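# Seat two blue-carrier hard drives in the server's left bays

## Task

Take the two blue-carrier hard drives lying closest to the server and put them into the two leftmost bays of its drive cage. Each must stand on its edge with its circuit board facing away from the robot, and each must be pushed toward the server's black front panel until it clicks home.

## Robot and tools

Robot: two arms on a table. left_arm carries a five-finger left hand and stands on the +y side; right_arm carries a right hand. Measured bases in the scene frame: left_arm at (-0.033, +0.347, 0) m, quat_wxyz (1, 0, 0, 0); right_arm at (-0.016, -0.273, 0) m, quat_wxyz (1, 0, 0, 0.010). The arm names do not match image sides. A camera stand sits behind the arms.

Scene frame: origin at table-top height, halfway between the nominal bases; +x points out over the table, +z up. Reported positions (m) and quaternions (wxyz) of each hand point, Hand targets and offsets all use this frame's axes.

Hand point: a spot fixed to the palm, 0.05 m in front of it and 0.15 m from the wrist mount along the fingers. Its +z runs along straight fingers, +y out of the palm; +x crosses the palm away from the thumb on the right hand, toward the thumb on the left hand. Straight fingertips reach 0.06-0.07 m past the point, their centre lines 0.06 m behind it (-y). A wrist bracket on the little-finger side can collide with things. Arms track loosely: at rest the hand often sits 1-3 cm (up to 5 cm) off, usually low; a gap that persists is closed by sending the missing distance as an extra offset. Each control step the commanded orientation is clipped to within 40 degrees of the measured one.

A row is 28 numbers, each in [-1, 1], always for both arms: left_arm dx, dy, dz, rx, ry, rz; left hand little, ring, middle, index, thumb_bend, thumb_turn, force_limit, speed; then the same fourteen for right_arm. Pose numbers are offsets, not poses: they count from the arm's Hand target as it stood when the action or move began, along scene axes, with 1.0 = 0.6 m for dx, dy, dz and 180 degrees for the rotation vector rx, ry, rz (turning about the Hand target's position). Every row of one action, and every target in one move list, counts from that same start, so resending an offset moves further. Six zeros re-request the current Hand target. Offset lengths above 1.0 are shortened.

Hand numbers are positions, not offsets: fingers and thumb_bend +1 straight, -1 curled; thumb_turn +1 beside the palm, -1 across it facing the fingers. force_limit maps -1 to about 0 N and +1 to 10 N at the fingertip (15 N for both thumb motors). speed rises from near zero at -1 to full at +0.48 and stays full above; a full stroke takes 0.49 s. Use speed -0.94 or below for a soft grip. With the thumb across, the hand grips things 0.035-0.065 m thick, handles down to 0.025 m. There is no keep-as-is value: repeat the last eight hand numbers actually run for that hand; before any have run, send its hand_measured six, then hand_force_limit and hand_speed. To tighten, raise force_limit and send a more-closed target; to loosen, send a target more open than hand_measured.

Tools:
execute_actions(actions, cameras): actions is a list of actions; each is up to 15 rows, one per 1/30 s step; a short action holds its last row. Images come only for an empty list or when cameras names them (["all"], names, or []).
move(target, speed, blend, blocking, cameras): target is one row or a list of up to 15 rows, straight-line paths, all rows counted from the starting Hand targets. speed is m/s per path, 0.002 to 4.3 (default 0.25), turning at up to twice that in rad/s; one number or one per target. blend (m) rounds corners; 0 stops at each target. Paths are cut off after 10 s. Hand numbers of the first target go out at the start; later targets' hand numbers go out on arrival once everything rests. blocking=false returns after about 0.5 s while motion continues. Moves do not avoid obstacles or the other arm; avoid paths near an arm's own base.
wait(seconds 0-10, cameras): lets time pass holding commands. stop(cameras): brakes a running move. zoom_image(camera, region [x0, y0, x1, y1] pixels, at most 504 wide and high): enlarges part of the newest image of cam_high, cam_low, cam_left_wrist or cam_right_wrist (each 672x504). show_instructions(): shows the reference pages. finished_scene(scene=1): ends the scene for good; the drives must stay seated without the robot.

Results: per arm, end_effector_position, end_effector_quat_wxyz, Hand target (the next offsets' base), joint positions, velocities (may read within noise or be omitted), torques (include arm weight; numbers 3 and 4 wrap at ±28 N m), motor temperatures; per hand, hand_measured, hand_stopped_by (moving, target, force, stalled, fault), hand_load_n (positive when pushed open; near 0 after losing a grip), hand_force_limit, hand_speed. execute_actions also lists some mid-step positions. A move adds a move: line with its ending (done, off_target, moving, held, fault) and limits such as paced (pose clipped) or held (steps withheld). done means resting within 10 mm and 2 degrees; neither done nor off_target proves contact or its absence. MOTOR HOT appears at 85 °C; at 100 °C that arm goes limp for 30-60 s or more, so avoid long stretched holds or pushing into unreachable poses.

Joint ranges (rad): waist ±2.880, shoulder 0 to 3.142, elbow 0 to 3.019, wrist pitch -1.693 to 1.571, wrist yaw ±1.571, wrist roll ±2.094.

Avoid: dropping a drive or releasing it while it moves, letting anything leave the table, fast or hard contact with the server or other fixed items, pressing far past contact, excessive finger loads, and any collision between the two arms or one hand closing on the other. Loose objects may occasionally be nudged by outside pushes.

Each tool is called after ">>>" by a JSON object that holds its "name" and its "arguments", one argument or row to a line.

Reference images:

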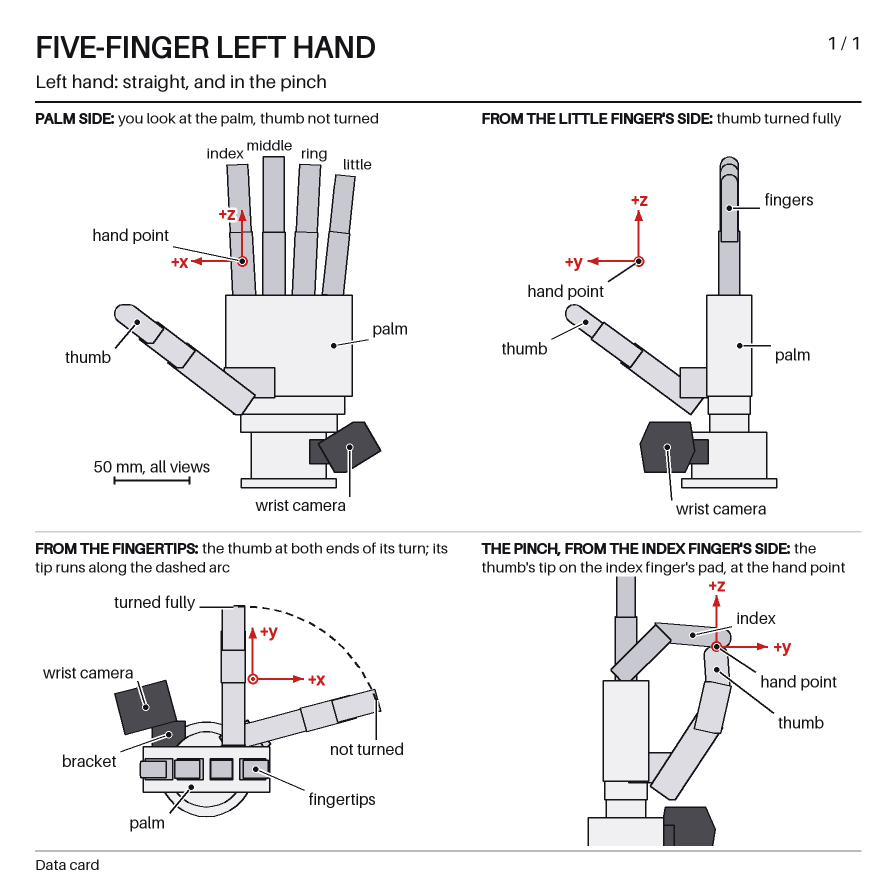

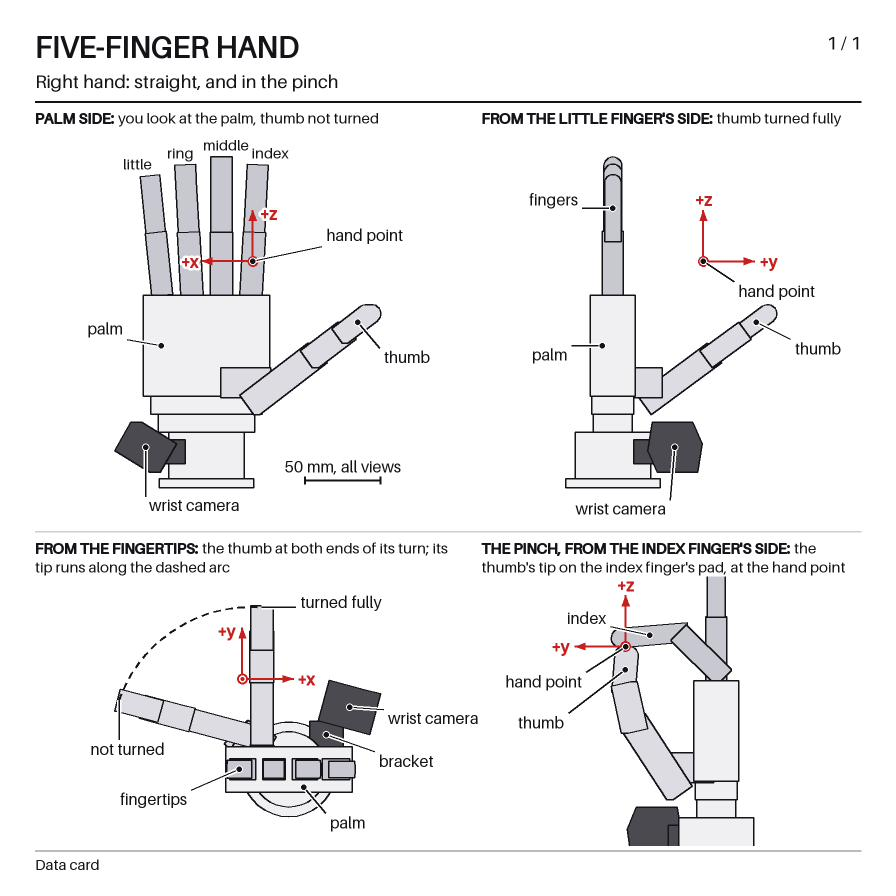

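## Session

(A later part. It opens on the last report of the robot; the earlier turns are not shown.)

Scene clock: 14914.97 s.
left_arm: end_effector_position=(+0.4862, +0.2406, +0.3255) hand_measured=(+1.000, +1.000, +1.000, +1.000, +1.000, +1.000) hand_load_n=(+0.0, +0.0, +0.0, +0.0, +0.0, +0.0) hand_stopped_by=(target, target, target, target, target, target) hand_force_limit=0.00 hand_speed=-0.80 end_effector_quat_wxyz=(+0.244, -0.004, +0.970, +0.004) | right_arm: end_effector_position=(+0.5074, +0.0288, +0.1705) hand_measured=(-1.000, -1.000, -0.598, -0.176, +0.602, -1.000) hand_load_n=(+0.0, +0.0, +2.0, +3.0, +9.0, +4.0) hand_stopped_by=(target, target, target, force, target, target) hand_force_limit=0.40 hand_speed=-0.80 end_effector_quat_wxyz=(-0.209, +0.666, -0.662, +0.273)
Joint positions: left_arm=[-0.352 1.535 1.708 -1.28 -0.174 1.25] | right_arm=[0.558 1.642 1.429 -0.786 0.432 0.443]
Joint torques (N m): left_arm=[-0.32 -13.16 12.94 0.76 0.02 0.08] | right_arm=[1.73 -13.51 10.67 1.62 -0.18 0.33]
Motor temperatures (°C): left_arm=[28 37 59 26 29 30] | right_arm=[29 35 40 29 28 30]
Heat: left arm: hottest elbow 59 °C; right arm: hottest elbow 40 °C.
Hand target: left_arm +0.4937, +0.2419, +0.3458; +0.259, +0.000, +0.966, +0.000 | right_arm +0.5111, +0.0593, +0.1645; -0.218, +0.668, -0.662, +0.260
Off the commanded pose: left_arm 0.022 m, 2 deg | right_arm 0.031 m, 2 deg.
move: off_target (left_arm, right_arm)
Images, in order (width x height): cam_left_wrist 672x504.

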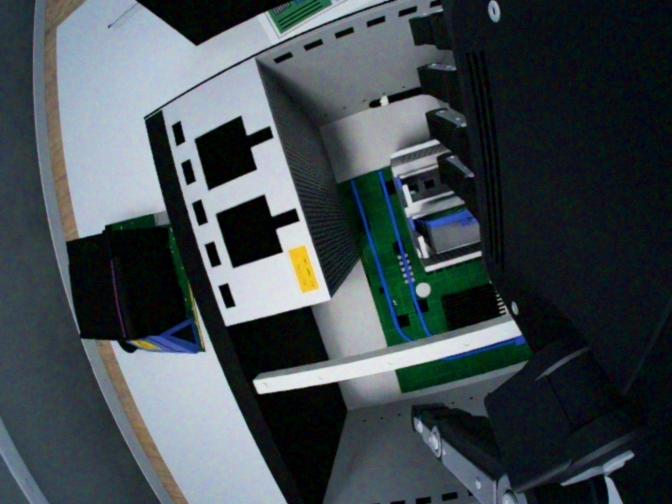

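>>> {"name": "execute_actions", "arguments": {
  "actions": [
    [[0,0,0,0,0,0,1,1,1,1,1,1,0,-0.8, 0,-0.04,0,0,0,0,-1,-1,-0.6,-0.6,0.6,-1,0.4,-0.8]],
    [[0,0,0,0,0,0,1,1,1,1,1,1,0,-0.8, 0,0,0,0,0,0,-1,-1,0.3,0.3,1,-1,0.4,-0.1]],
    [[0,0,0,0,0,0,1,1,1,1,1,1,0,-0.8, 0,0,0,0,0,0,-1,-1,0.3,0.3,1,-1,0.4,-0.1]]
  ]
}}

>>> {"name": "move", "arguments": {
  "target": [
    [0,0,0,0,0,0,1,1,1,1,1,1,0,-0.8, 0,0,0.20,0,0,0,-1,-1,0.3,0.3,1,-1,0.4,-0.1],
    [0,0,0,0,0,0,1,1,1,1,1,1,0,-0.8, -0.0535,-0.165,0.22,-0.2176,0.1182,0.4554,-1,-1,1,1,1,-1,0.4,-0.1]
  ],
  "speed": [0.15,0.2],
  "blend": [0.02,0],
  "cameras": ["cam_right_wrist","cam_left_wrist","cam_high"]
}}

Scene clock: 15125.57 s.
left_arm: end_effector_position=(+0.4862, +0.2406, +0.3255) hand_measured=(+1.000, +1.000, +1.000, +1.000, +1.000, +1.000) hand_load_n=(+0.0, +0.0, +0.0, +0.0, +0.0, +0.0) hand_stopped_by=(target, target, target, target, target, target) hand_force_limit=0.00 hand_speed=-0.80 end_effector_quat_wxyz=(+0.244, -0.004, +0.970, +0.004) | right_arm: end_effector_position=(+0.5087, +0.0309, +0.1698) hand_measured=(-1.000, -1.000, +0.300, +0.300, +1.000, -1.000) hand_load_n=(-0.5, +0.0, +0.0, +0.0, +0.0, +0.0) hand_stopped_by=(target, target, target, target, target, target) hand_force_limit=0.40 hand_speed=-0.10 end_effector_quat_wxyz=(-0.216, +0.667, -0.663, +0.262)
Joint positions: left_arm=[-0.352 1.535 1.708 -1.28 -0.174 1.25] | right_arm=[0.551 1.642 1.426 -0.774 0.404 0.442]
Joint torques (N m): left_arm=[-0.38 -13.27 12.94 0.8 0.02 0.08] | right_arm=[-0.97 -16.32 7.82 2.17 0.17 -0.04]
Motor temperatures (°C): left_arm=[28 37 69 26 29 30] | right_arm=[29 33 48 29 27 30]
Heat: left arm: hottest elbow 69 °C; right arm: hottest elbow 48 °C.
Hand target: left_arm +0.4937, +0.2419, +0.3458; +0.259, +0.000, +0.966, +0.000 | right_arm +0.5109, +0.0354, +0.1644; -0.218, +0.668, -0.662, +0.261
Off the commanded pose: left_arm 0.022 m, 2 deg | right_arm 0.007 m, 0 deg.
Step readings (end_effector_position of left_arm | right_arm):
0: (+0.4862, +0.2406, +0.3255) | (+0.5074, +0.0288, +0.1705)
1: (+0.4862, +0.2406, +0.3255) | (+0.5074, +0.0288, +0.1705)
2: (+0.4862, +0.2406, +0.3255) | (+0.5074, +0.0289, +0.1704)
4: (+0.4862, +0.2406, +0.3255) | (+0.5075, +0.0287, +0.1703)
8: (+0.4862, +0.2406, +0.3255) | (+0.5082, +0.0284, +0.1702)
15: (+0.4862, +0.2406, +0.3255) | (+0.5084, +0.0285, +0.1702)
16: (+0.4862, +0.2406, +0.3255) | (+0.5084, +0.0285, +0.1702)
17: (+0.4862, +0.2406, +0.3255) | (+0.5084, +0.0285, +0.1702)
19: (+0.4862, +0.2406, +0.3255) | (+0.5085, +0.0290, +0.1703)
23: (+0.4862, +0.2406, +0.3255) | (+0.5080, +0.0300, +0.1693)
30: (+0.4862, +0.2406, +0.3255) | (+0.5087, +0.0309, +0.1698)
31: (+0.4862, +0.2406, +0.3255) | (+0.5087, +0.0309, +0.1698)
32: (+0.4862, +0.2406, +0.3255) | (+0.5087, +0.0309, +0.1698)
34: (+0.4862, +0.2406, +0.3255) | (+0.5087, +0.0309, +0.1698)
38: (+0.4862, +0.2406, +0.3255) | (+0.5087, +0.0309, +0.1698)
45: (+0.4862, +0.2406, +0.3255) | (+0.5087, +0.0309, +0.1698)

Scene clock: 15131.87 s.
left_arm: end_effector_position=(+0.4862, +0.2406, +0.3255) hand_measured=(+1.000, +1.000, +1.000, +1.000, +1.000, +1.000) hand_load_n=(+0.0, +0.0, +0.0, +0.0, +0.0, +0.0) hand_stopped_by=(target, target, target, target, target, target) hand_force_limit=0.00 hand_speed=-0.80 end_effector_quat_wxyz=(+0.244, -0.004, +0.970, +0.004) | right_arm: end_effector_position=(+0.4681, -0.0683, +0.2910) hand_measured=(-1.000, -1.000, +1.000, +1.000, +1.000, -1.000) hand_load_n=(+0.0, +0.0, -0.5, +0.0, +0.0, +0.0) hand_stopped_by=(target, target, target, target, target, target) hand_force_limit=0.40 hand_speed=-0.10 end_effector_quat_wxyz=(+0.000, +0.992, +0.011, +0.125)
Joint positions: left_arm=[-0.352 1.535 1.708 -1.28 -0.174 1.25] | right_arm=[0.5 1.709 1.873 -1.515 0.121 -1.087]
Joint torques (N m): left_arm=[-0.32 -13.22 12.93 0.76 0.03 0.08] | right_arm=[-1.26 -15.91 10.67 0.64 0.16 -0.19]
Motor temperatures (°C): left_arm=[28 37 69 26 29 30] | right_arm=[29 34 48 29 27 30]
Heat: left arm: hottest elbow 69 °C; right arm: hottest elbow 48 °C.
Hand target: left_arm +0.4937, +0.2419, +0.3458; +0.259, +0.000, +0.966, +0.000 | right_arm +0.4789, -0.0636, +0.2962; -0.002, +0.991, +0.016, +0.131
Off the commanded pose: left_arm 0.022 m, 2 deg | right_arm 0.013 m, 1 deg.
move: off_target (left_arm, right_arm); target 2's new numbers were sent with right_arm's hand 0.013 m and 1 deg from that target
Images, in order (width x height): cam_high 672x504, cam_left_wrist 672x504, cam_right_wrist 672x504.

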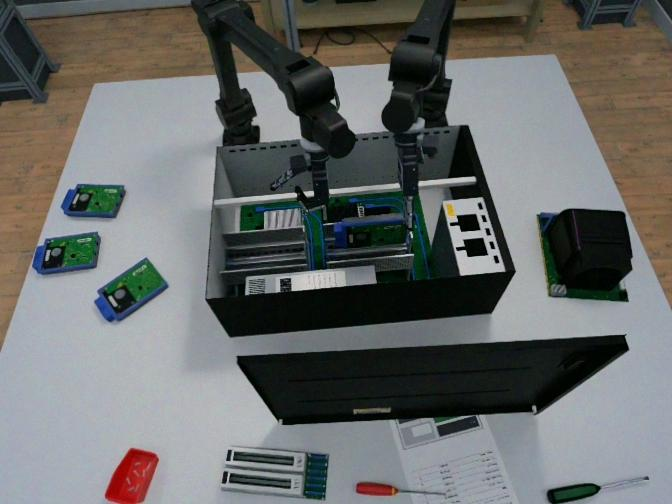

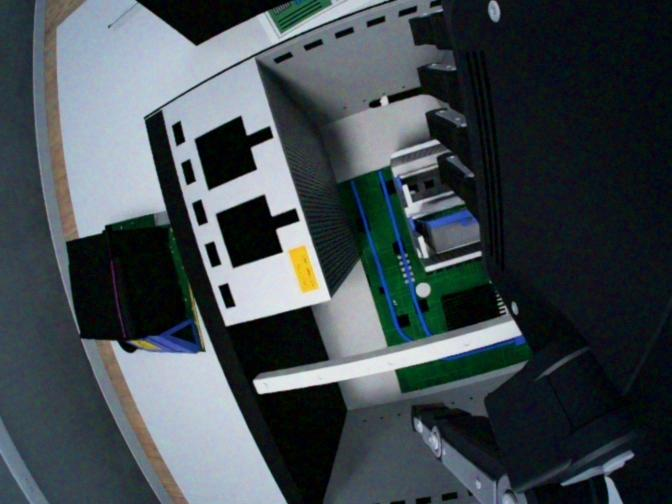

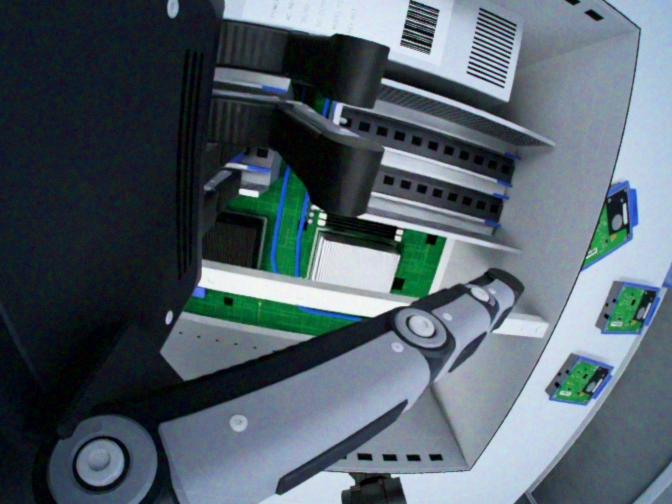

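>>> {"name": "zoom_image", "arguments": {
  "camera": "cam_high",
  "region": [280, 160, 420, 290]
}}

Scaled by 3.600 from the camera's 672x504 image, which has a finer 960x720 frame.

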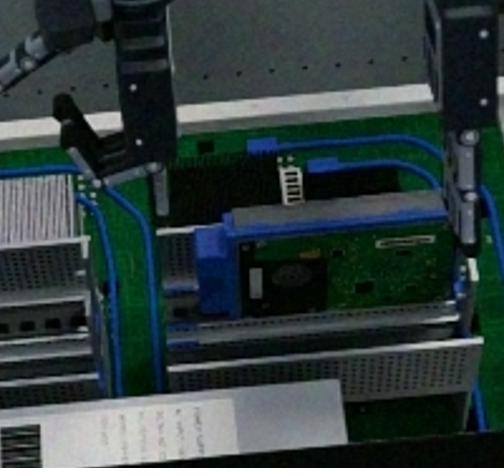

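>>> {"name": "move", "arguments": {
  "target": [
    [0,0,0,0,0,0,1,1,1,1,1,1,0,-0.8, 0.008,0.005,-0.13,0,0,0,-1,-1,1,1,1,-1,0.4,-0.1]
  ],
  "speed": 0.1,
  "cameras": ["cam_right_wrist","cam_high"]
}}

>>> {"name": "zoom_image", "arguments": {
  "camera": "cam_high",
  "region": [300, 180, 400, 270]
}}

Scene clock: 15163.30 s.
left_arm: end_effector_position=(+0.4862, +0.2406, +0.3255) hand_measured=(+1.000, +1.000, +1.000, +1.000, +1.000, +1.000) hand_load_n=(+0.0, +0.0, +0.0, +0.0, +0.0, +0.0) hand_stopped_by=(target, target, target, target, target, target) hand_force_limit=0.00 hand_speed=-0.80 end_effector_quat_wxyz=(+0.244, -0.004, +0.970, +0.004) | right_arm: end_effector_position=(+0.4783, -0.0625, +0.2275) hand_measured=(-1.000, -1.000, +1.000, +1.000, +1.000, -1.000) hand_load_n=(+0.0, -0.5, +0.0, +0.0, +0.0, +0.0) hand_stopped_by=(target, target, target, target, target, target) hand_force_limit=0.40 hand_speed=-0.10 end_effector_quat_wxyz=(-0.005, +0.991, +0.010, +0.134)
Joint positions: left_arm=[-0.352 1.535 1.708 -1.28 -0.174 1.25] | right_arm=[0.5 1.712 1.71 -1.328 0.121 -1.087]
Joint torques (N m): left_arm=[-0.26 -13.27 12.94 0.8 0.02 0.07] | right_arm=[-1.26 -16.5 7.61 1.43 0.15 -0.19]
Motor temperatures (°C): left_arm=[28 37 70 26 29 30] | right_arm=[29 33 48 29 27 30]
Heat: left arm: hottest elbow 70 °C; right arm: hottest elbow 48 °C.
Hand target: left_arm +0.4937, +0.2419, +0.3458; +0.259, +0.000, +0.966, +0.000 | right_arm +0.4837, -0.0606, +0.2183; -0.002, +0.991, +0.016, +0.131
Off the commanded pose: left_arm 0.022 m, 2 deg | right_arm 0.011 m, 1 deg.
move: off_target (left_arm, right_arm)
Images, in order (width x height): cam_high 672x504, cam_right_wrist 672x504.

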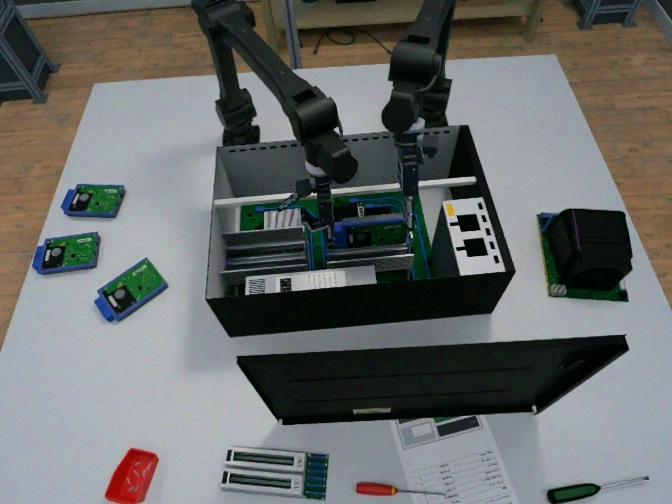

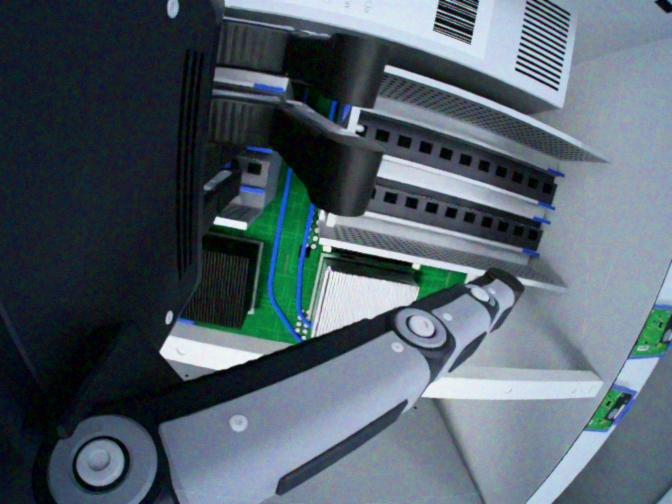

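Scaled by 5.040 from the camera's 672x504 image, which has a finer 960x720 frame.

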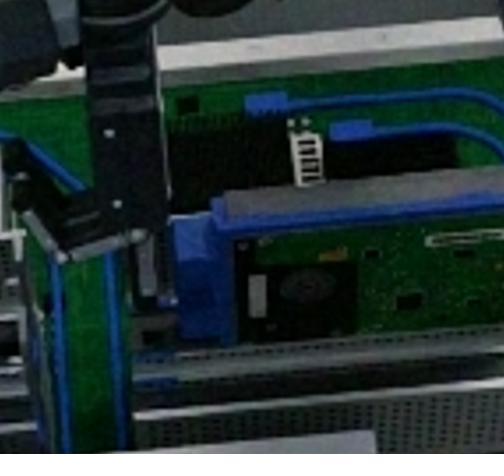

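>>> {"name": "move", "arguments": {
  "target": [
    [0,0,0,0,0,0,1,1,1,1,1,1,0,-0.8, 0.0,-0.004,-0.06,0,0,0,-1,-1,1,1,1,-1,0.4,-0.1]
  ],
  "speed": 0.06,
  "cameras": ["cam_high"]
}}

>>> {"name": "zoom_image", "arguments": {
  "camera": "cam_high",
  "region": [300, 180, 400, 270]
}}

Scene clock: 15174.63 s.
left_arm: end_effector_position=(+0.4862, +0.2406, +0.3255) hand_measured=(+1.000, +1.000, +1.000, +1.000, +1.000, +1.000) hand_load_n=(+0.0, +0.0, +0.0, +0.0, +0.0, +0.0) hand_stopped_by=(target, target, target, target, target, target) hand_force_limit=0.00 hand_speed=-0.80 end_effector_quat_wxyz=(+0.244, -0.004, +0.970, +0.004) | right_arm: end_effector_position=(+0.4781, -0.0627, +0.1928) hand_measured=(-1.000, -1.000, +1.000, +1.000, +1.000, -1.000) hand_load_n=(+0.0, +0.0, +0.0, +0.0, +0.0, +0.0) hand_stopped_by=(target, target, target, target, target, target) hand_force_limit=0.40 hand_speed=-0.10 end_effector_quat_wxyz=(-0.006, +0.991, +0.011, +0.135)
Joint positions: left_arm=[-0.352 1.535 1.708 -1.28 -0.174 1.25] | right_arm=[0.5 1.713 1.621 -1.234 0.121 -1.09]
Joint torques (N m): left_arm=[-0.21 -13.22 12.92 0.79 0.03 0.08] | right_arm=[-1.67 -16.32 7.54 1.47 0.11 -0.2]
Motor temperatures (°C): left_arm=[28 37 70 26 29 30] | right_arm=[29 34 47 29 27 30]
Heat: left arm: hottest elbow 70 °C; right arm: hottest elbow 47 °C.
Hand target: left_arm +0.4937, +0.2419, +0.3458; +0.259, +0.000, +0.966, +0.000 | right_arm +0.4837, -0.0629, +0.1824; -0.002, +0.991, +0.016, +0.131
Off the commanded pose: left_arm 0.022 m, 2 deg | right_arm 0.012 m, 1 deg.
move: off_target (left_arm, right_arm)
Images, in order (width x height): cam_high 672x504.

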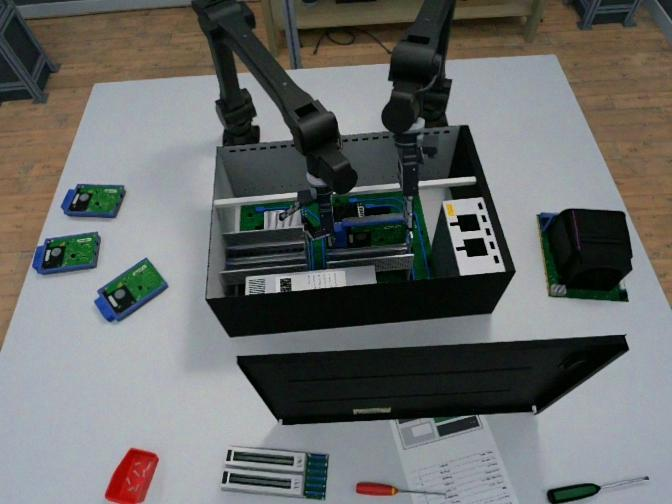

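Scaled by 5.040 from the camera's 672x504 image, which has a finer 960x720 frame.

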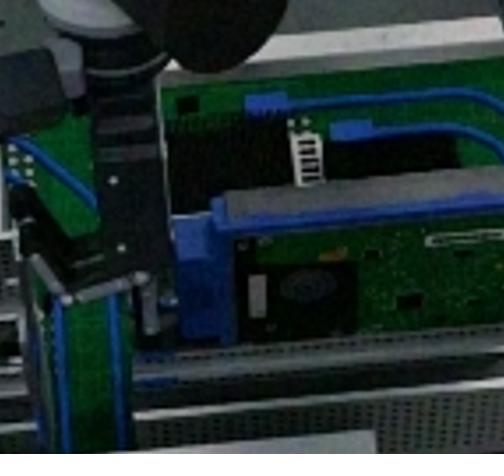

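>>> {"name": "move", "arguments": {
  "target": [
    [0,0,-0.04,0,0,0,1,1,1,1,1,1,0,-0.8, 0.0,0.04,0,0,0,0,-1,-1,1,1,1,-1,0.4,-0.1]
  ],
  "speed": 0.05,
  "cameras": ["cam_high","cam_left_wrist"]
}}

>>> {"name": "zoom_image", "arguments": {
  "camera": "cam_left_wrist",
  "region": [400, 210, 440, 260]
}}

>>> {"name": "zoom_image", "arguments": {
  "camera": "cam_high",
  "region": [300, 180, 400, 270]
}}

Scene clock: 15193.17 s.
left_arm: end_effector_position=(+0.4915, +0.2386, +0.3200) hand_measured=(+1.000, +1.000, +1.000, +1.000, +1.000, +1.000) hand_load_n=(+0.0, +0.0, +0.0, +0.0, -0.5, -0.5) hand_stopped_by=(target, target, target, target, target, target) hand_force_limit=0.00 hand_speed=-0.80 end_effector_quat_wxyz=(+0.252, -0.005, +0.968, +0.001) | right_arm: end_effector_position=(+0.4749, -0.0522, +0.1777) hand_measured=(-1.000, -1.000, +1.000, +1.000, +1.000, -1.000) hand_load_n=(+0.0, +0.0, +0.0, +0.0, +0.0, +0.5) hand_stopped_by=(target, target, target, target, target, target) hand_force_limit=0.40 hand_speed=-0.10 end_effector_quat_wxyz=(+0.004, +0.992, +0.018, +0.125)
Joint positions: left_arm=[-0.352 1.535 1.689 -1.243 -0.174 1.25] | right_arm=[0.522 1.744 1.621 -1.235 0.131 -1.08]
Joint torques (N m): left_arm=[-0.26 -14.04 8.06 1.83 0.05 0.07] | right_arm=[-0.32 -16.62 10.69 0.75 0.03 0.11]
Motor temperatures (°C): left_arm=[28 37 70 26 29 30] | right_arm=[29 34 45 29 27 30]
Heat: left arm: hottest elbow 70 °C; right arm: hottest elbow 45 °C.
Hand target: left_arm +0.4936, +0.2419, +0.3218; +0.259, +0.000, +0.966, +0.000 | right_arm +0.4838, -0.0391, +0.1823; -0.002, +0.991, +0.016, +0.131
Off the commanded pose: left_arm 0.004 m, 1 deg | right_arm 0.017 m, 1 deg.
move: off_target (right_arm)
Images, in order (width x height): cam_high 672x504, cam_left_wrist 672x504.

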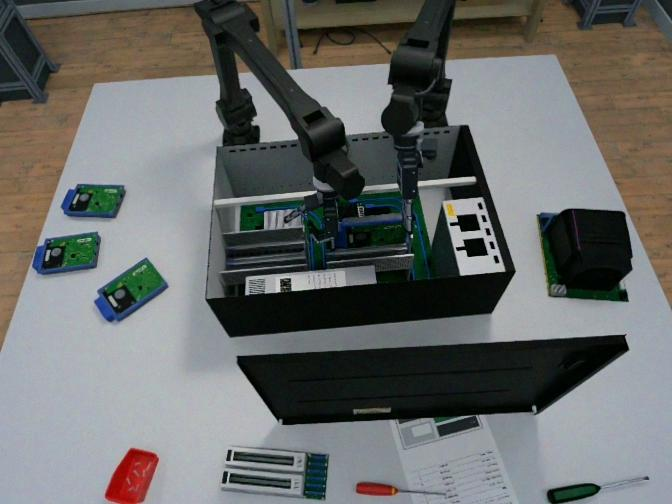

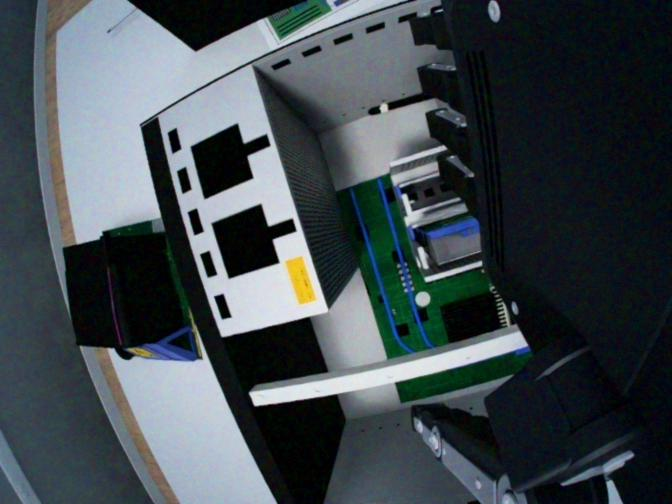

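Scaled by 10.080 from the camera's 672x504 image, which has a finer 960x720 frame.

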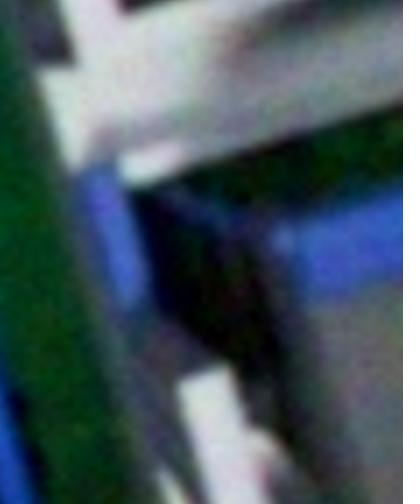

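Scaled by 5.040 from the camera's 672x504 image, which has a finer 960x720 frame.

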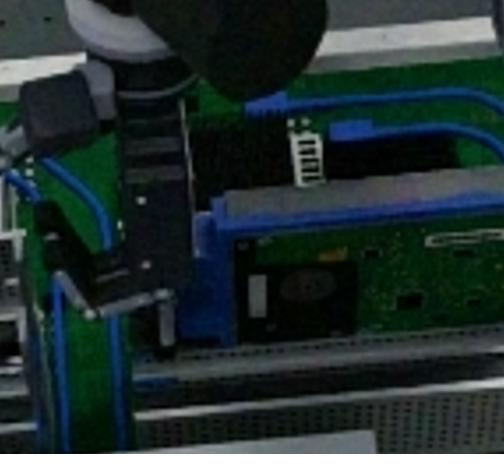

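>>> {"name": "move", "arguments": {
  "target": [
    [0,0,0,0,0,0,1,1,1,1,1,1,0,-0.8, 0.0,0.04,0.01,0,0,0,-1,-1,1,1,1,-1,0.4,-0.1]
  ],
  "speed": 0.05,
  "cameras": ["cam_high","cam_left_wrist"]
}}

>>> {"name": "zoom_image", "arguments": {
  "camera": "cam_left_wrist",
  "region": [400, 210, 440, 260]
}}

>>> {"name": "zoom_image", "arguments": {
  "camera": "cam_high",
  "region": [300, 180, 400, 270]
}}

Scene clock: 15205.40 s.
left_arm: end_effector_position=(+0.4915, +0.2386, +0.3200) hand_measured=(+1.000, +1.000, +1.000, +1.000, +1.000, +1.000) hand_load_n=(+0.0, +0.0, +0.0, +0.0, +0.0, +0.0) hand_stopped_by=(target, target, target, target, target, target) hand_force_limit=0.00 hand_speed=-0.80 end_effector_quat_wxyz=(+0.252, -0.005, +0.968, +0.001) | right_arm: end_effector_position=(+0.4746, -0.0508, +0.1807) hand_measured=(-1.000, -1.000, +1.000, +1.000, +1.000, -1.000) hand_load_n=(+0.5, +0.0, -0.5, +0.0, -0.5, +0.0) hand_stopped_by=(target, target, target, target, target, target) hand_force_limit=0.40 hand_speed=-0.10 end_effector_quat_wxyz=(+0.020, +0.993, +0.009, +0.114)
Joint positions: left_arm=[-0.352 1.535 1.689 -1.243 -0.174 1.25] | right_arm=[0.529 1.772 1.664 -1.286 0.152 -1.053]
Joint torques (N m): left_arm=[-0.26 -13.98 8.03 1.85 0.05 0.08] | right_arm=[2.32 -16.85 11.78 1.46 -0.53 0.18]
Motor temperatures (°C): left_arm=[28 37 67 26 29 30] | right_arm=[29 34 46 29 27 30]
Heat: left arm: hottest elbow 67 °C; right arm: hottest elbow 46 °C.
Hand target: left_arm +0.4936, +0.2419, +0.3218; +0.259, +0.000, +0.966, +0.000 | right_arm +0.4838, -0.0152, +0.1883; -0.002, +0.991, +0.015, +0.131
Off the commanded pose: left_arm 0.004 m, 1 deg | right_arm 0.038 m, 3 deg.
move: off_target (right_arm)
Images, in order (width x height): cam_high 672x504, cam_left_wrist 672x504.

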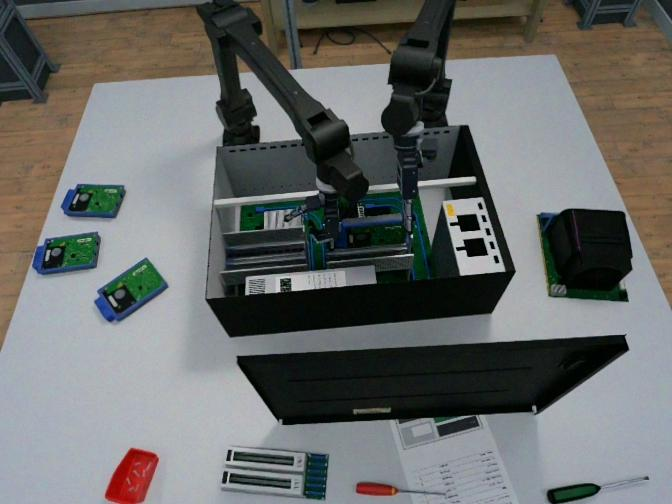

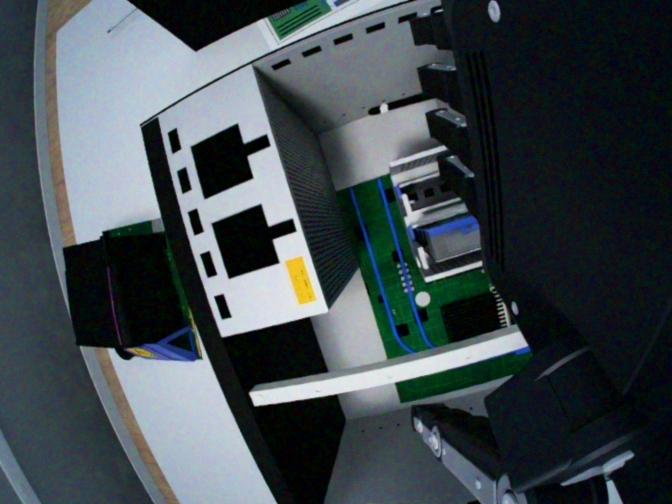

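Scaled by 10.080 from the camera's 672x504 image, which has a finer 960x720 frame.

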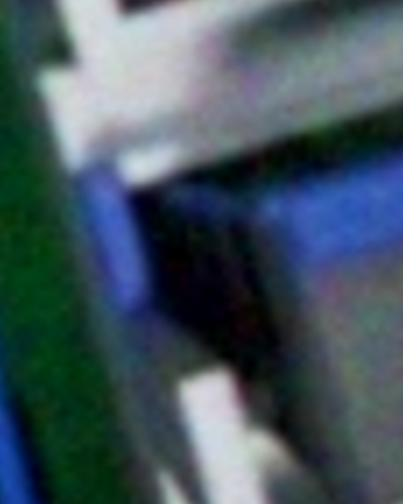

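Scaled by 5.040 from the camera's 672x504 image, which has a finer 960x720 frame.

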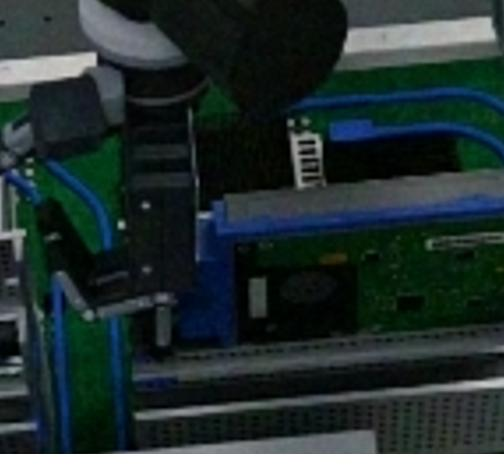

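>>> {"name": "move", "arguments": {
  "target": [
    [0,0,0,0,0,0,1,1,1,1,1,1,0,-0.8, 0.0,0.06,0.0,0,0,0,-1,-1,1,1,1,-1,0.4,-0.1]
  ],
  "speed": 0.05,
  "cameras": ["cam_high","cam_left_wrist"]
}}

>>> {"name": "zoom_image", "arguments": {
  "camera": "cam_left_wrist",
  "region": [400, 210, 440, 260]
}}

>>> {"name": "zoom_image", "arguments": {
  "camera": "cam_high",
  "region": [300, 180, 400, 270]
}}

Scene clock: 15220.73 s.
left_arm: end_effector_position=(+0.4915, +0.2386, +0.3200) hand_measured=(+1.000, +1.000, +1.000, +1.000, +1.000, +1.000) hand_load_n=(+0.0, +0.0, +0.0, +0.0, +0.0, +0.0) hand_stopped_by=(target, target, target, target, target, target) hand_force_limit=0.00 hand_speed=-0.80 end_effector_quat_wxyz=(+0.252, -0.005, +0.968, +0.001) | right_arm: end_effector_position=(+0.4733, -0.0517, +0.1825) hand_measured=(-1.000, -1.000, +1.000, +1.000, +1.000, -1.000) hand_load_n=(+0.0, +0.0, -0.5, +0.0, -0.5, +0.0) hand_stopped_by=(target, target, target, target, target, target) hand_force_limit=0.40 hand_speed=-0.10 end_effector_quat_wxyz=(+0.038, +0.993, +0.003, +0.109)
Joint positions: left_arm=[-0.352 1.535 1.689 -1.243 -0.174 1.25] | right_arm=[0.537 1.791 1.69 -1.323 0.179 -1.033]
Joint torques (N m): left_arm=[-0.26 -13.92 8.08 1.84 0.05 0.08] | right_arm=[-0.97 -19.31 7.43 0.99 -0.14 -0.06]
Motor temperatures (°C): left_arm=[28 37 64 26 29 30] | right_arm=[29 35 47 29 28 30]
Heat: left arm: hottest elbow 64 °C; right arm: hottest elbow 47 °C.
Hand target: left_arm +0.4936, +0.2419, +0.3218; +0.259, +0.000, +0.966, +0.000 | right_arm +0.4736, -0.0494, +0.1827; +0.034, +0.993, +0.004, +0.110 (not the last commanded pose)
Off the commanded pose: left_arm 0.004 m, 1 deg | right_arm 0.074 m, 5 deg.
move: held (right_arm; a check stopped the path); limits=held
pose unreachable (right arm): on one or more control steps of this call, first in action 0 (counted from 0), this arm could not follow its commanded pose, so it was not sent that pose on those steps. It may still have moved: this result reports where it is.
cause: moving toward the commanded pose would bring a part of the arm too close to another arm (a part of this arm just beyond joint 4 (wrist pitch) and a part of the left arm just beyond its joint 6 (wrist roll), 58 mm apart when this arm was first held).
Images, in order (width x height): cam_high 672x504, cam_left_wrist 672x504.

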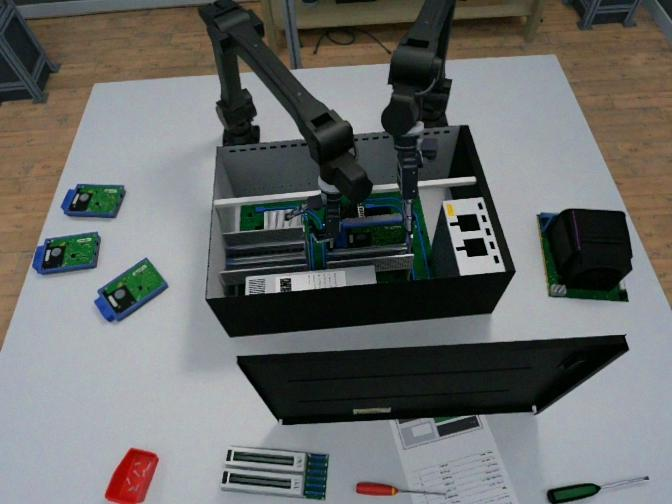

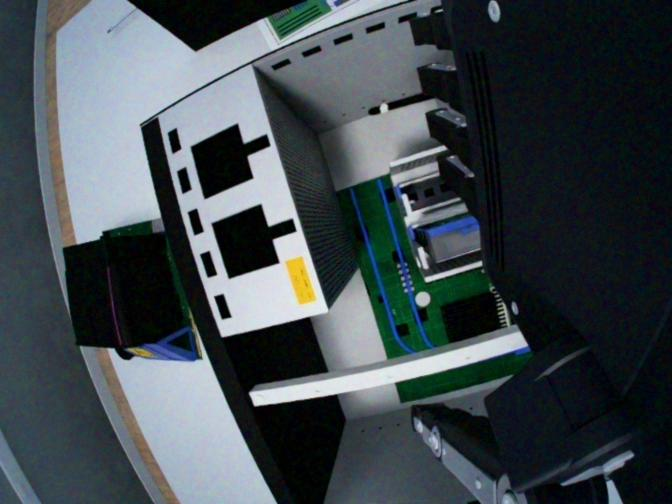

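Scaled by 10.080 from the camera's 672x504 image, which has a finer 960x720 frame.

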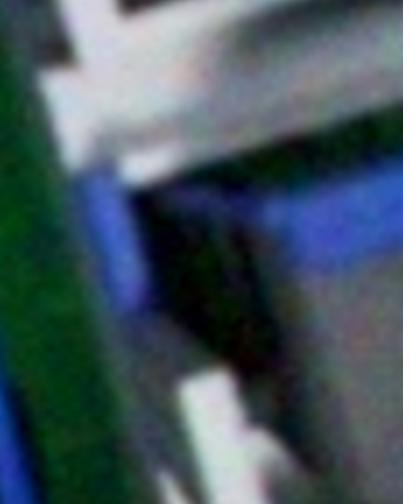

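Scaled by 5.040 from the camera's 672x504 image, which has a finer 960x720 frame.

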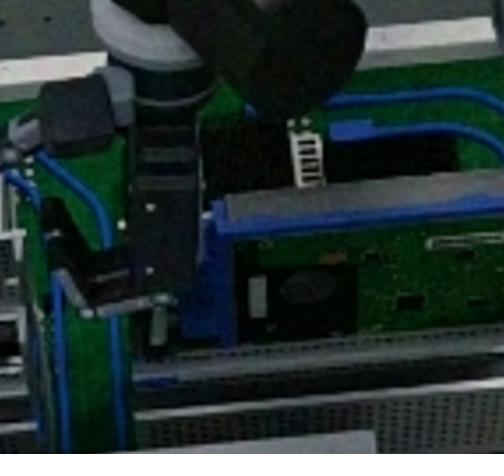

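>>> {"name": "move", "arguments": {
  "target": [
    [0,0.08,0.12,0,0,0,1,1,1,1,1,1,0,-0.8, 0.0,0.0,0.0,0,0,0,-1,-1,1,1,1,-1,0.4,-0.1],
    [0,0.11,0.085,0,0,0,1,1,1,1,1,1,0,-0.8, 0.0,0.0,0.0,0,0,0,-1,-1,1,1,1,-1,0.4,-0.1]
  ],
  "speed": 0.12,
  "cameras": ["cam_left_wrist"]
}}

Scene clock: 15240.63 s.
left_arm: end_effector_position=(+0.4931, +0.3049, +0.3689) hand_measured=(+1.000, +1.000, +1.000, +1.000, +1.000, +1.000) hand_load_n=(+0.0, +0.0, +0.0, +0.0, +0.0, +0.0) hand_stopped_by=(target, target, target, target, target, target) hand_force_limit=0.00 hand_speed=-0.80 end_effector_quat_wxyz=(+0.250, -0.006, +0.968, +0.000) | right_arm: end_effector_position=(+0.4730, -0.0519, +0.1819) hand_measured=(-1.000, -1.000, +1.000, +1.000, +1.000, -1.000) hand_load_n=(+0.0, +0.0, +0.0, +0.0, +0.0, +0.0) hand_stopped_by=(target, target, target, target, target, target) hand_force_limit=0.40 hand_speed=-0.10 end_effector_quat_wxyz=(+0.039, +0.993, +0.003, +0.108)
Joint positions: left_arm=[-0.217 1.518 1.801 -1.359 -0.109 1.367] | right_arm=[0.537 1.791 1.688 -1.323 0.179 -1.033]
Joint torques (N m): left_arm=[-0.09 -13.92 7.82 1.89 0.08 0.07] | right_arm=[-1.14 -19.43 7.42 0.98 -0.11 -0.07]
Motor temperatures (°C): left_arm=[28 37 61 26 29 30] | right_arm=[29 36 45 28 28 30]
Heat: left arm: hottest elbow 61 °C; right arm: hottest elbow 45 °C.
Hand target: left_arm +0.4937, +0.3079, +0.3728; +0.259, +0.000, +0.966, +0.000 | right_arm +0.4736, -0.0494, +0.1826; +0.034, +0.993, +0.004, +0.110
Off the commanded pose: left_arm 0.005 m, 1 deg | right_arm 0.003 m, 1 deg.
move: done
Images, in order (width x height): cam_left_wrist 672x504.

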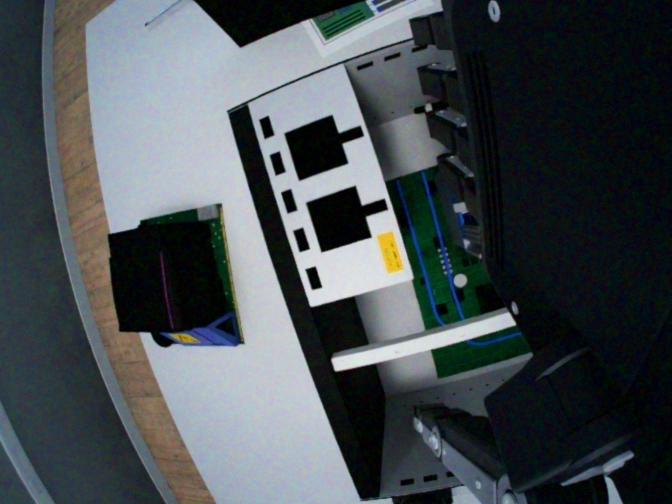

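>>> {"name": "move", "arguments": {
  "target": [
    [0,0,0.0,-0.10,0,0,1,1,1,1,1,1,0,-0.8, 0.0,0.0,0.0,0,0,0,-1,-1,1,1,1,-1,0.4,-0.1]
  ],
  "speed": 0.15,
  "cameras": ["cam_left_wrist"]
}}

>>> {"name": "zoom_image", "arguments": {
  "camera": "cam_left_wrist",
  "region": [370, 180, 450, 280]
}}

Scene clock: 15274.97 s.
left_arm: end_effector_position=(+0.4947, +0.3050, +0.3693) hand_measured=(+1.000, +1.000, +1.000, +1.000, +1.000, +1.000) hand_load_n=(+0.0, +0.0, +0.0, +0.0, +0.0, +0.0) hand_stopped_by=(target, target, target, target, target, target) hand_force_limit=0.00 hand_speed=-0.80 end_effector_quat_wxyz=(+0.247, -0.030, +0.957, -0.147) | right_arm: end_effector_position=(+0.4730, -0.0519, +0.1819) hand_measured=(-1.000, -1.000, +1.000, +1.000, +1.000, -1.000) hand_load_n=(+0.0, +0.5, +0.0, +0.0, +0.0, +0.0) hand_stopped_by=(target, target, target, target, target, target) hand_force_limit=0.40 hand_speed=-0.10 end_effector_quat_wxyz=(+0.039, +0.993, +0.003, +0.108)
Joint positions: left_arm=[-0.092 1.491 1.793 -1.328 0.223 1.354] | right_arm=[0.537 1.791 1.688 -1.323 0.179 -1.033]
Joint torques (N m): left_arm=[-0.21 -13.45 7.84 2 0.4 -0.26] | right_arm=[-1.14 -19.49 7.45 0.98 -0.11 -0.07]
Motor temperatures (°C): left_arm=[28 36 58 26 29 30] | right_arm=[29 37 43 28 27 30]
Heat: left arm: hottest elbow 58 °C; right arm: hottest elbow 43 °C.
Hand target: left_arm +0.4937, +0.3078, +0.3728; +0.256, -0.041, +0.954, -0.152 | right_arm +0.4736, -0.0494, +0.1826; +0.034, +0.993, +0.004, +0.110
Off the commanded pose: left_arm 0.005 m, 2 deg | right_arm 0.003 m, 1 deg.
move: done
Images, in order (width x height): cam_left_wrist 672x504.

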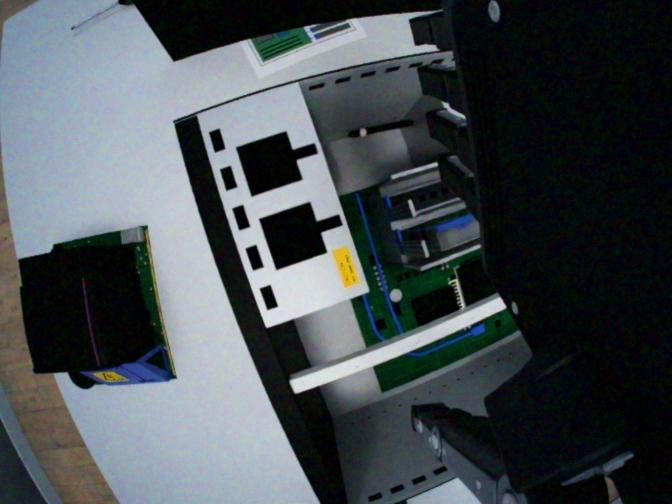

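Scaled by 5.040 from the camera's 672x504 image, which has a finer 960x720 frame.

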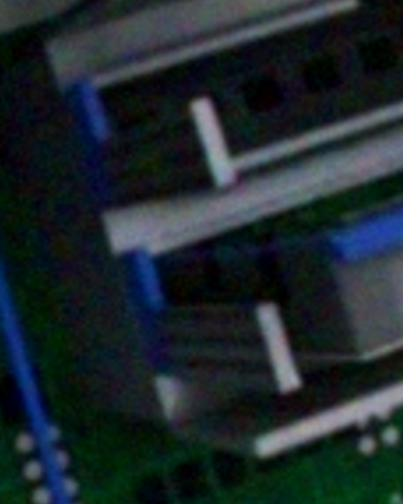

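>>> {"name": "move", "arguments": {
  "target": [
    [0,0,0,0,0,0,1,1,1,1,1,1,0,-0.8, 0.0,-0.02,0.0,0.05,0,0,-1,-1,1,1,1,-1,0.4,-0.1],
    [0,0,0,0,0,0,1,1,1,1,1,1,0,-0.8, 0.0,0.09,0.0,0.05,0,0,-1,-1,1,1,1,-1,0.4,-0.1]
  ],
  "speed": 0.05,
  "cameras": ["cam_high","cam_left_wrist"]
}}

>>> {"name": "zoom_image", "arguments": {
  "camera": "cam_left_wrist",
  "region": [370, 180, 450, 280]
}}

>>> {"name": "zoom_image", "arguments": {
  "camera": "cam_high",
  "region": [300, 180, 400, 270]
}}

Scene clock: 15300.67 s.
left_arm: end_effector_position=(+0.4947, +0.3048, +0.3693) hand_measured=(+1.000, +1.000, +1.000, +1.000, +1.000, +1.000) hand_load_n=(+0.0, +0.0, +0.0, +0.0, +0.0, +0.0) hand_stopped_by=(target, target, target, target, target, target) hand_force_limit=0.00 hand_speed=-0.80 end_effector_quat_wxyz=(+0.247, -0.030, +0.957, -0.148) | right_arm: end_effector_position=(+0.4657, -0.0489, +0.1786) hand_measured=(-1.000, -1.000, +1.000, +1.000, +1.000, -1.000) hand_load_n=(+0.0, +0.0, -3.0, -0.5, +0.0, +0.5) hand_stopped_by=(target, target, target, target, target, target) hand_force_limit=0.40 hand_speed=-0.10 end_effector_quat_wxyz=(-0.011, +0.995, -0.021, +0.095)
Joint positions: left_arm=[-0.092 1.491 1.793 -1.328 0.224 1.353] | right_arm=[0.511 1.761 1.657 -1.293 0.08 -1.006]
Joint torques (N m): left_arm=[-0.15 -13.39 7.83 1.92 0.36 -0.26] | right_arm=[4.37 -15.97 12.07 2.13 -1.34 0.29]
Motor temperatures (°C): left_arm=[28 35 57 26 29 30] | right_arm=[29 37 42 28 28 30]
Heat: left arm: hottest elbow 57 °C; right arm: hottest elbow 42 °C.
Hand target: left_arm +0.4937, +0.3078, +0.3728; +0.255, -0.041, +0.954, -0.152 | right_arm +0.4736, +0.0046, +0.1826; -0.044, +0.993, -0.005, +0.109
Off the commanded pose: left_arm 0.005 m, 2 deg | right_arm 0.054 m, 5 deg.
move: off_target (right_arm)
Images, in order (width x height): cam_high 672x504, cam_left_wrist 672x504.

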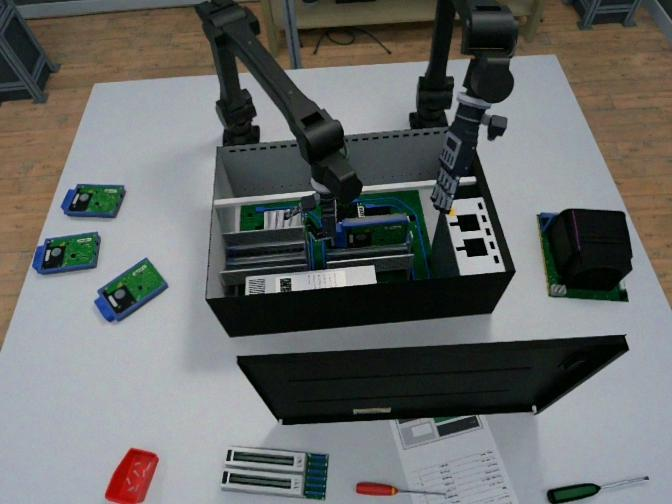

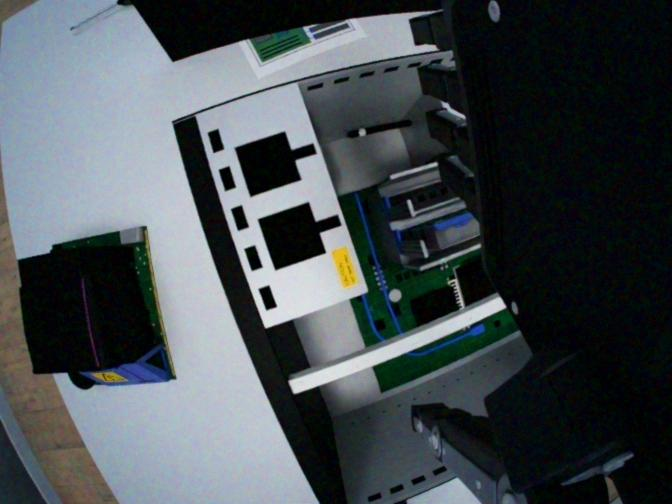

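Scaled by 5.040 from the camera's 672x504 image, which has a finer 960x720 frame.

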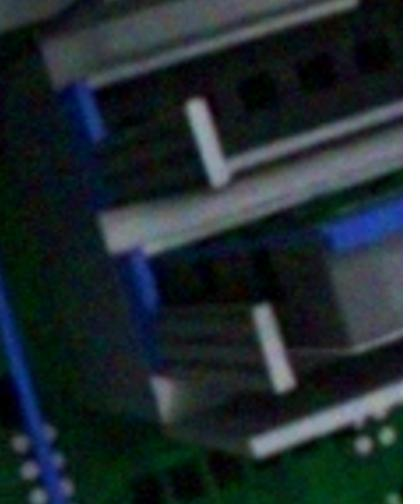

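Scaled by 5.040 from the camera's 672x504 image, which has a finer 960x720 frame.

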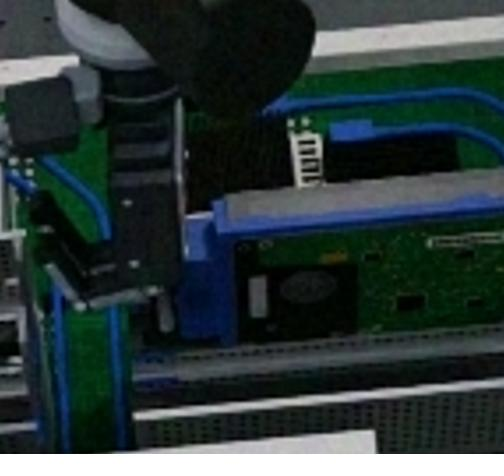

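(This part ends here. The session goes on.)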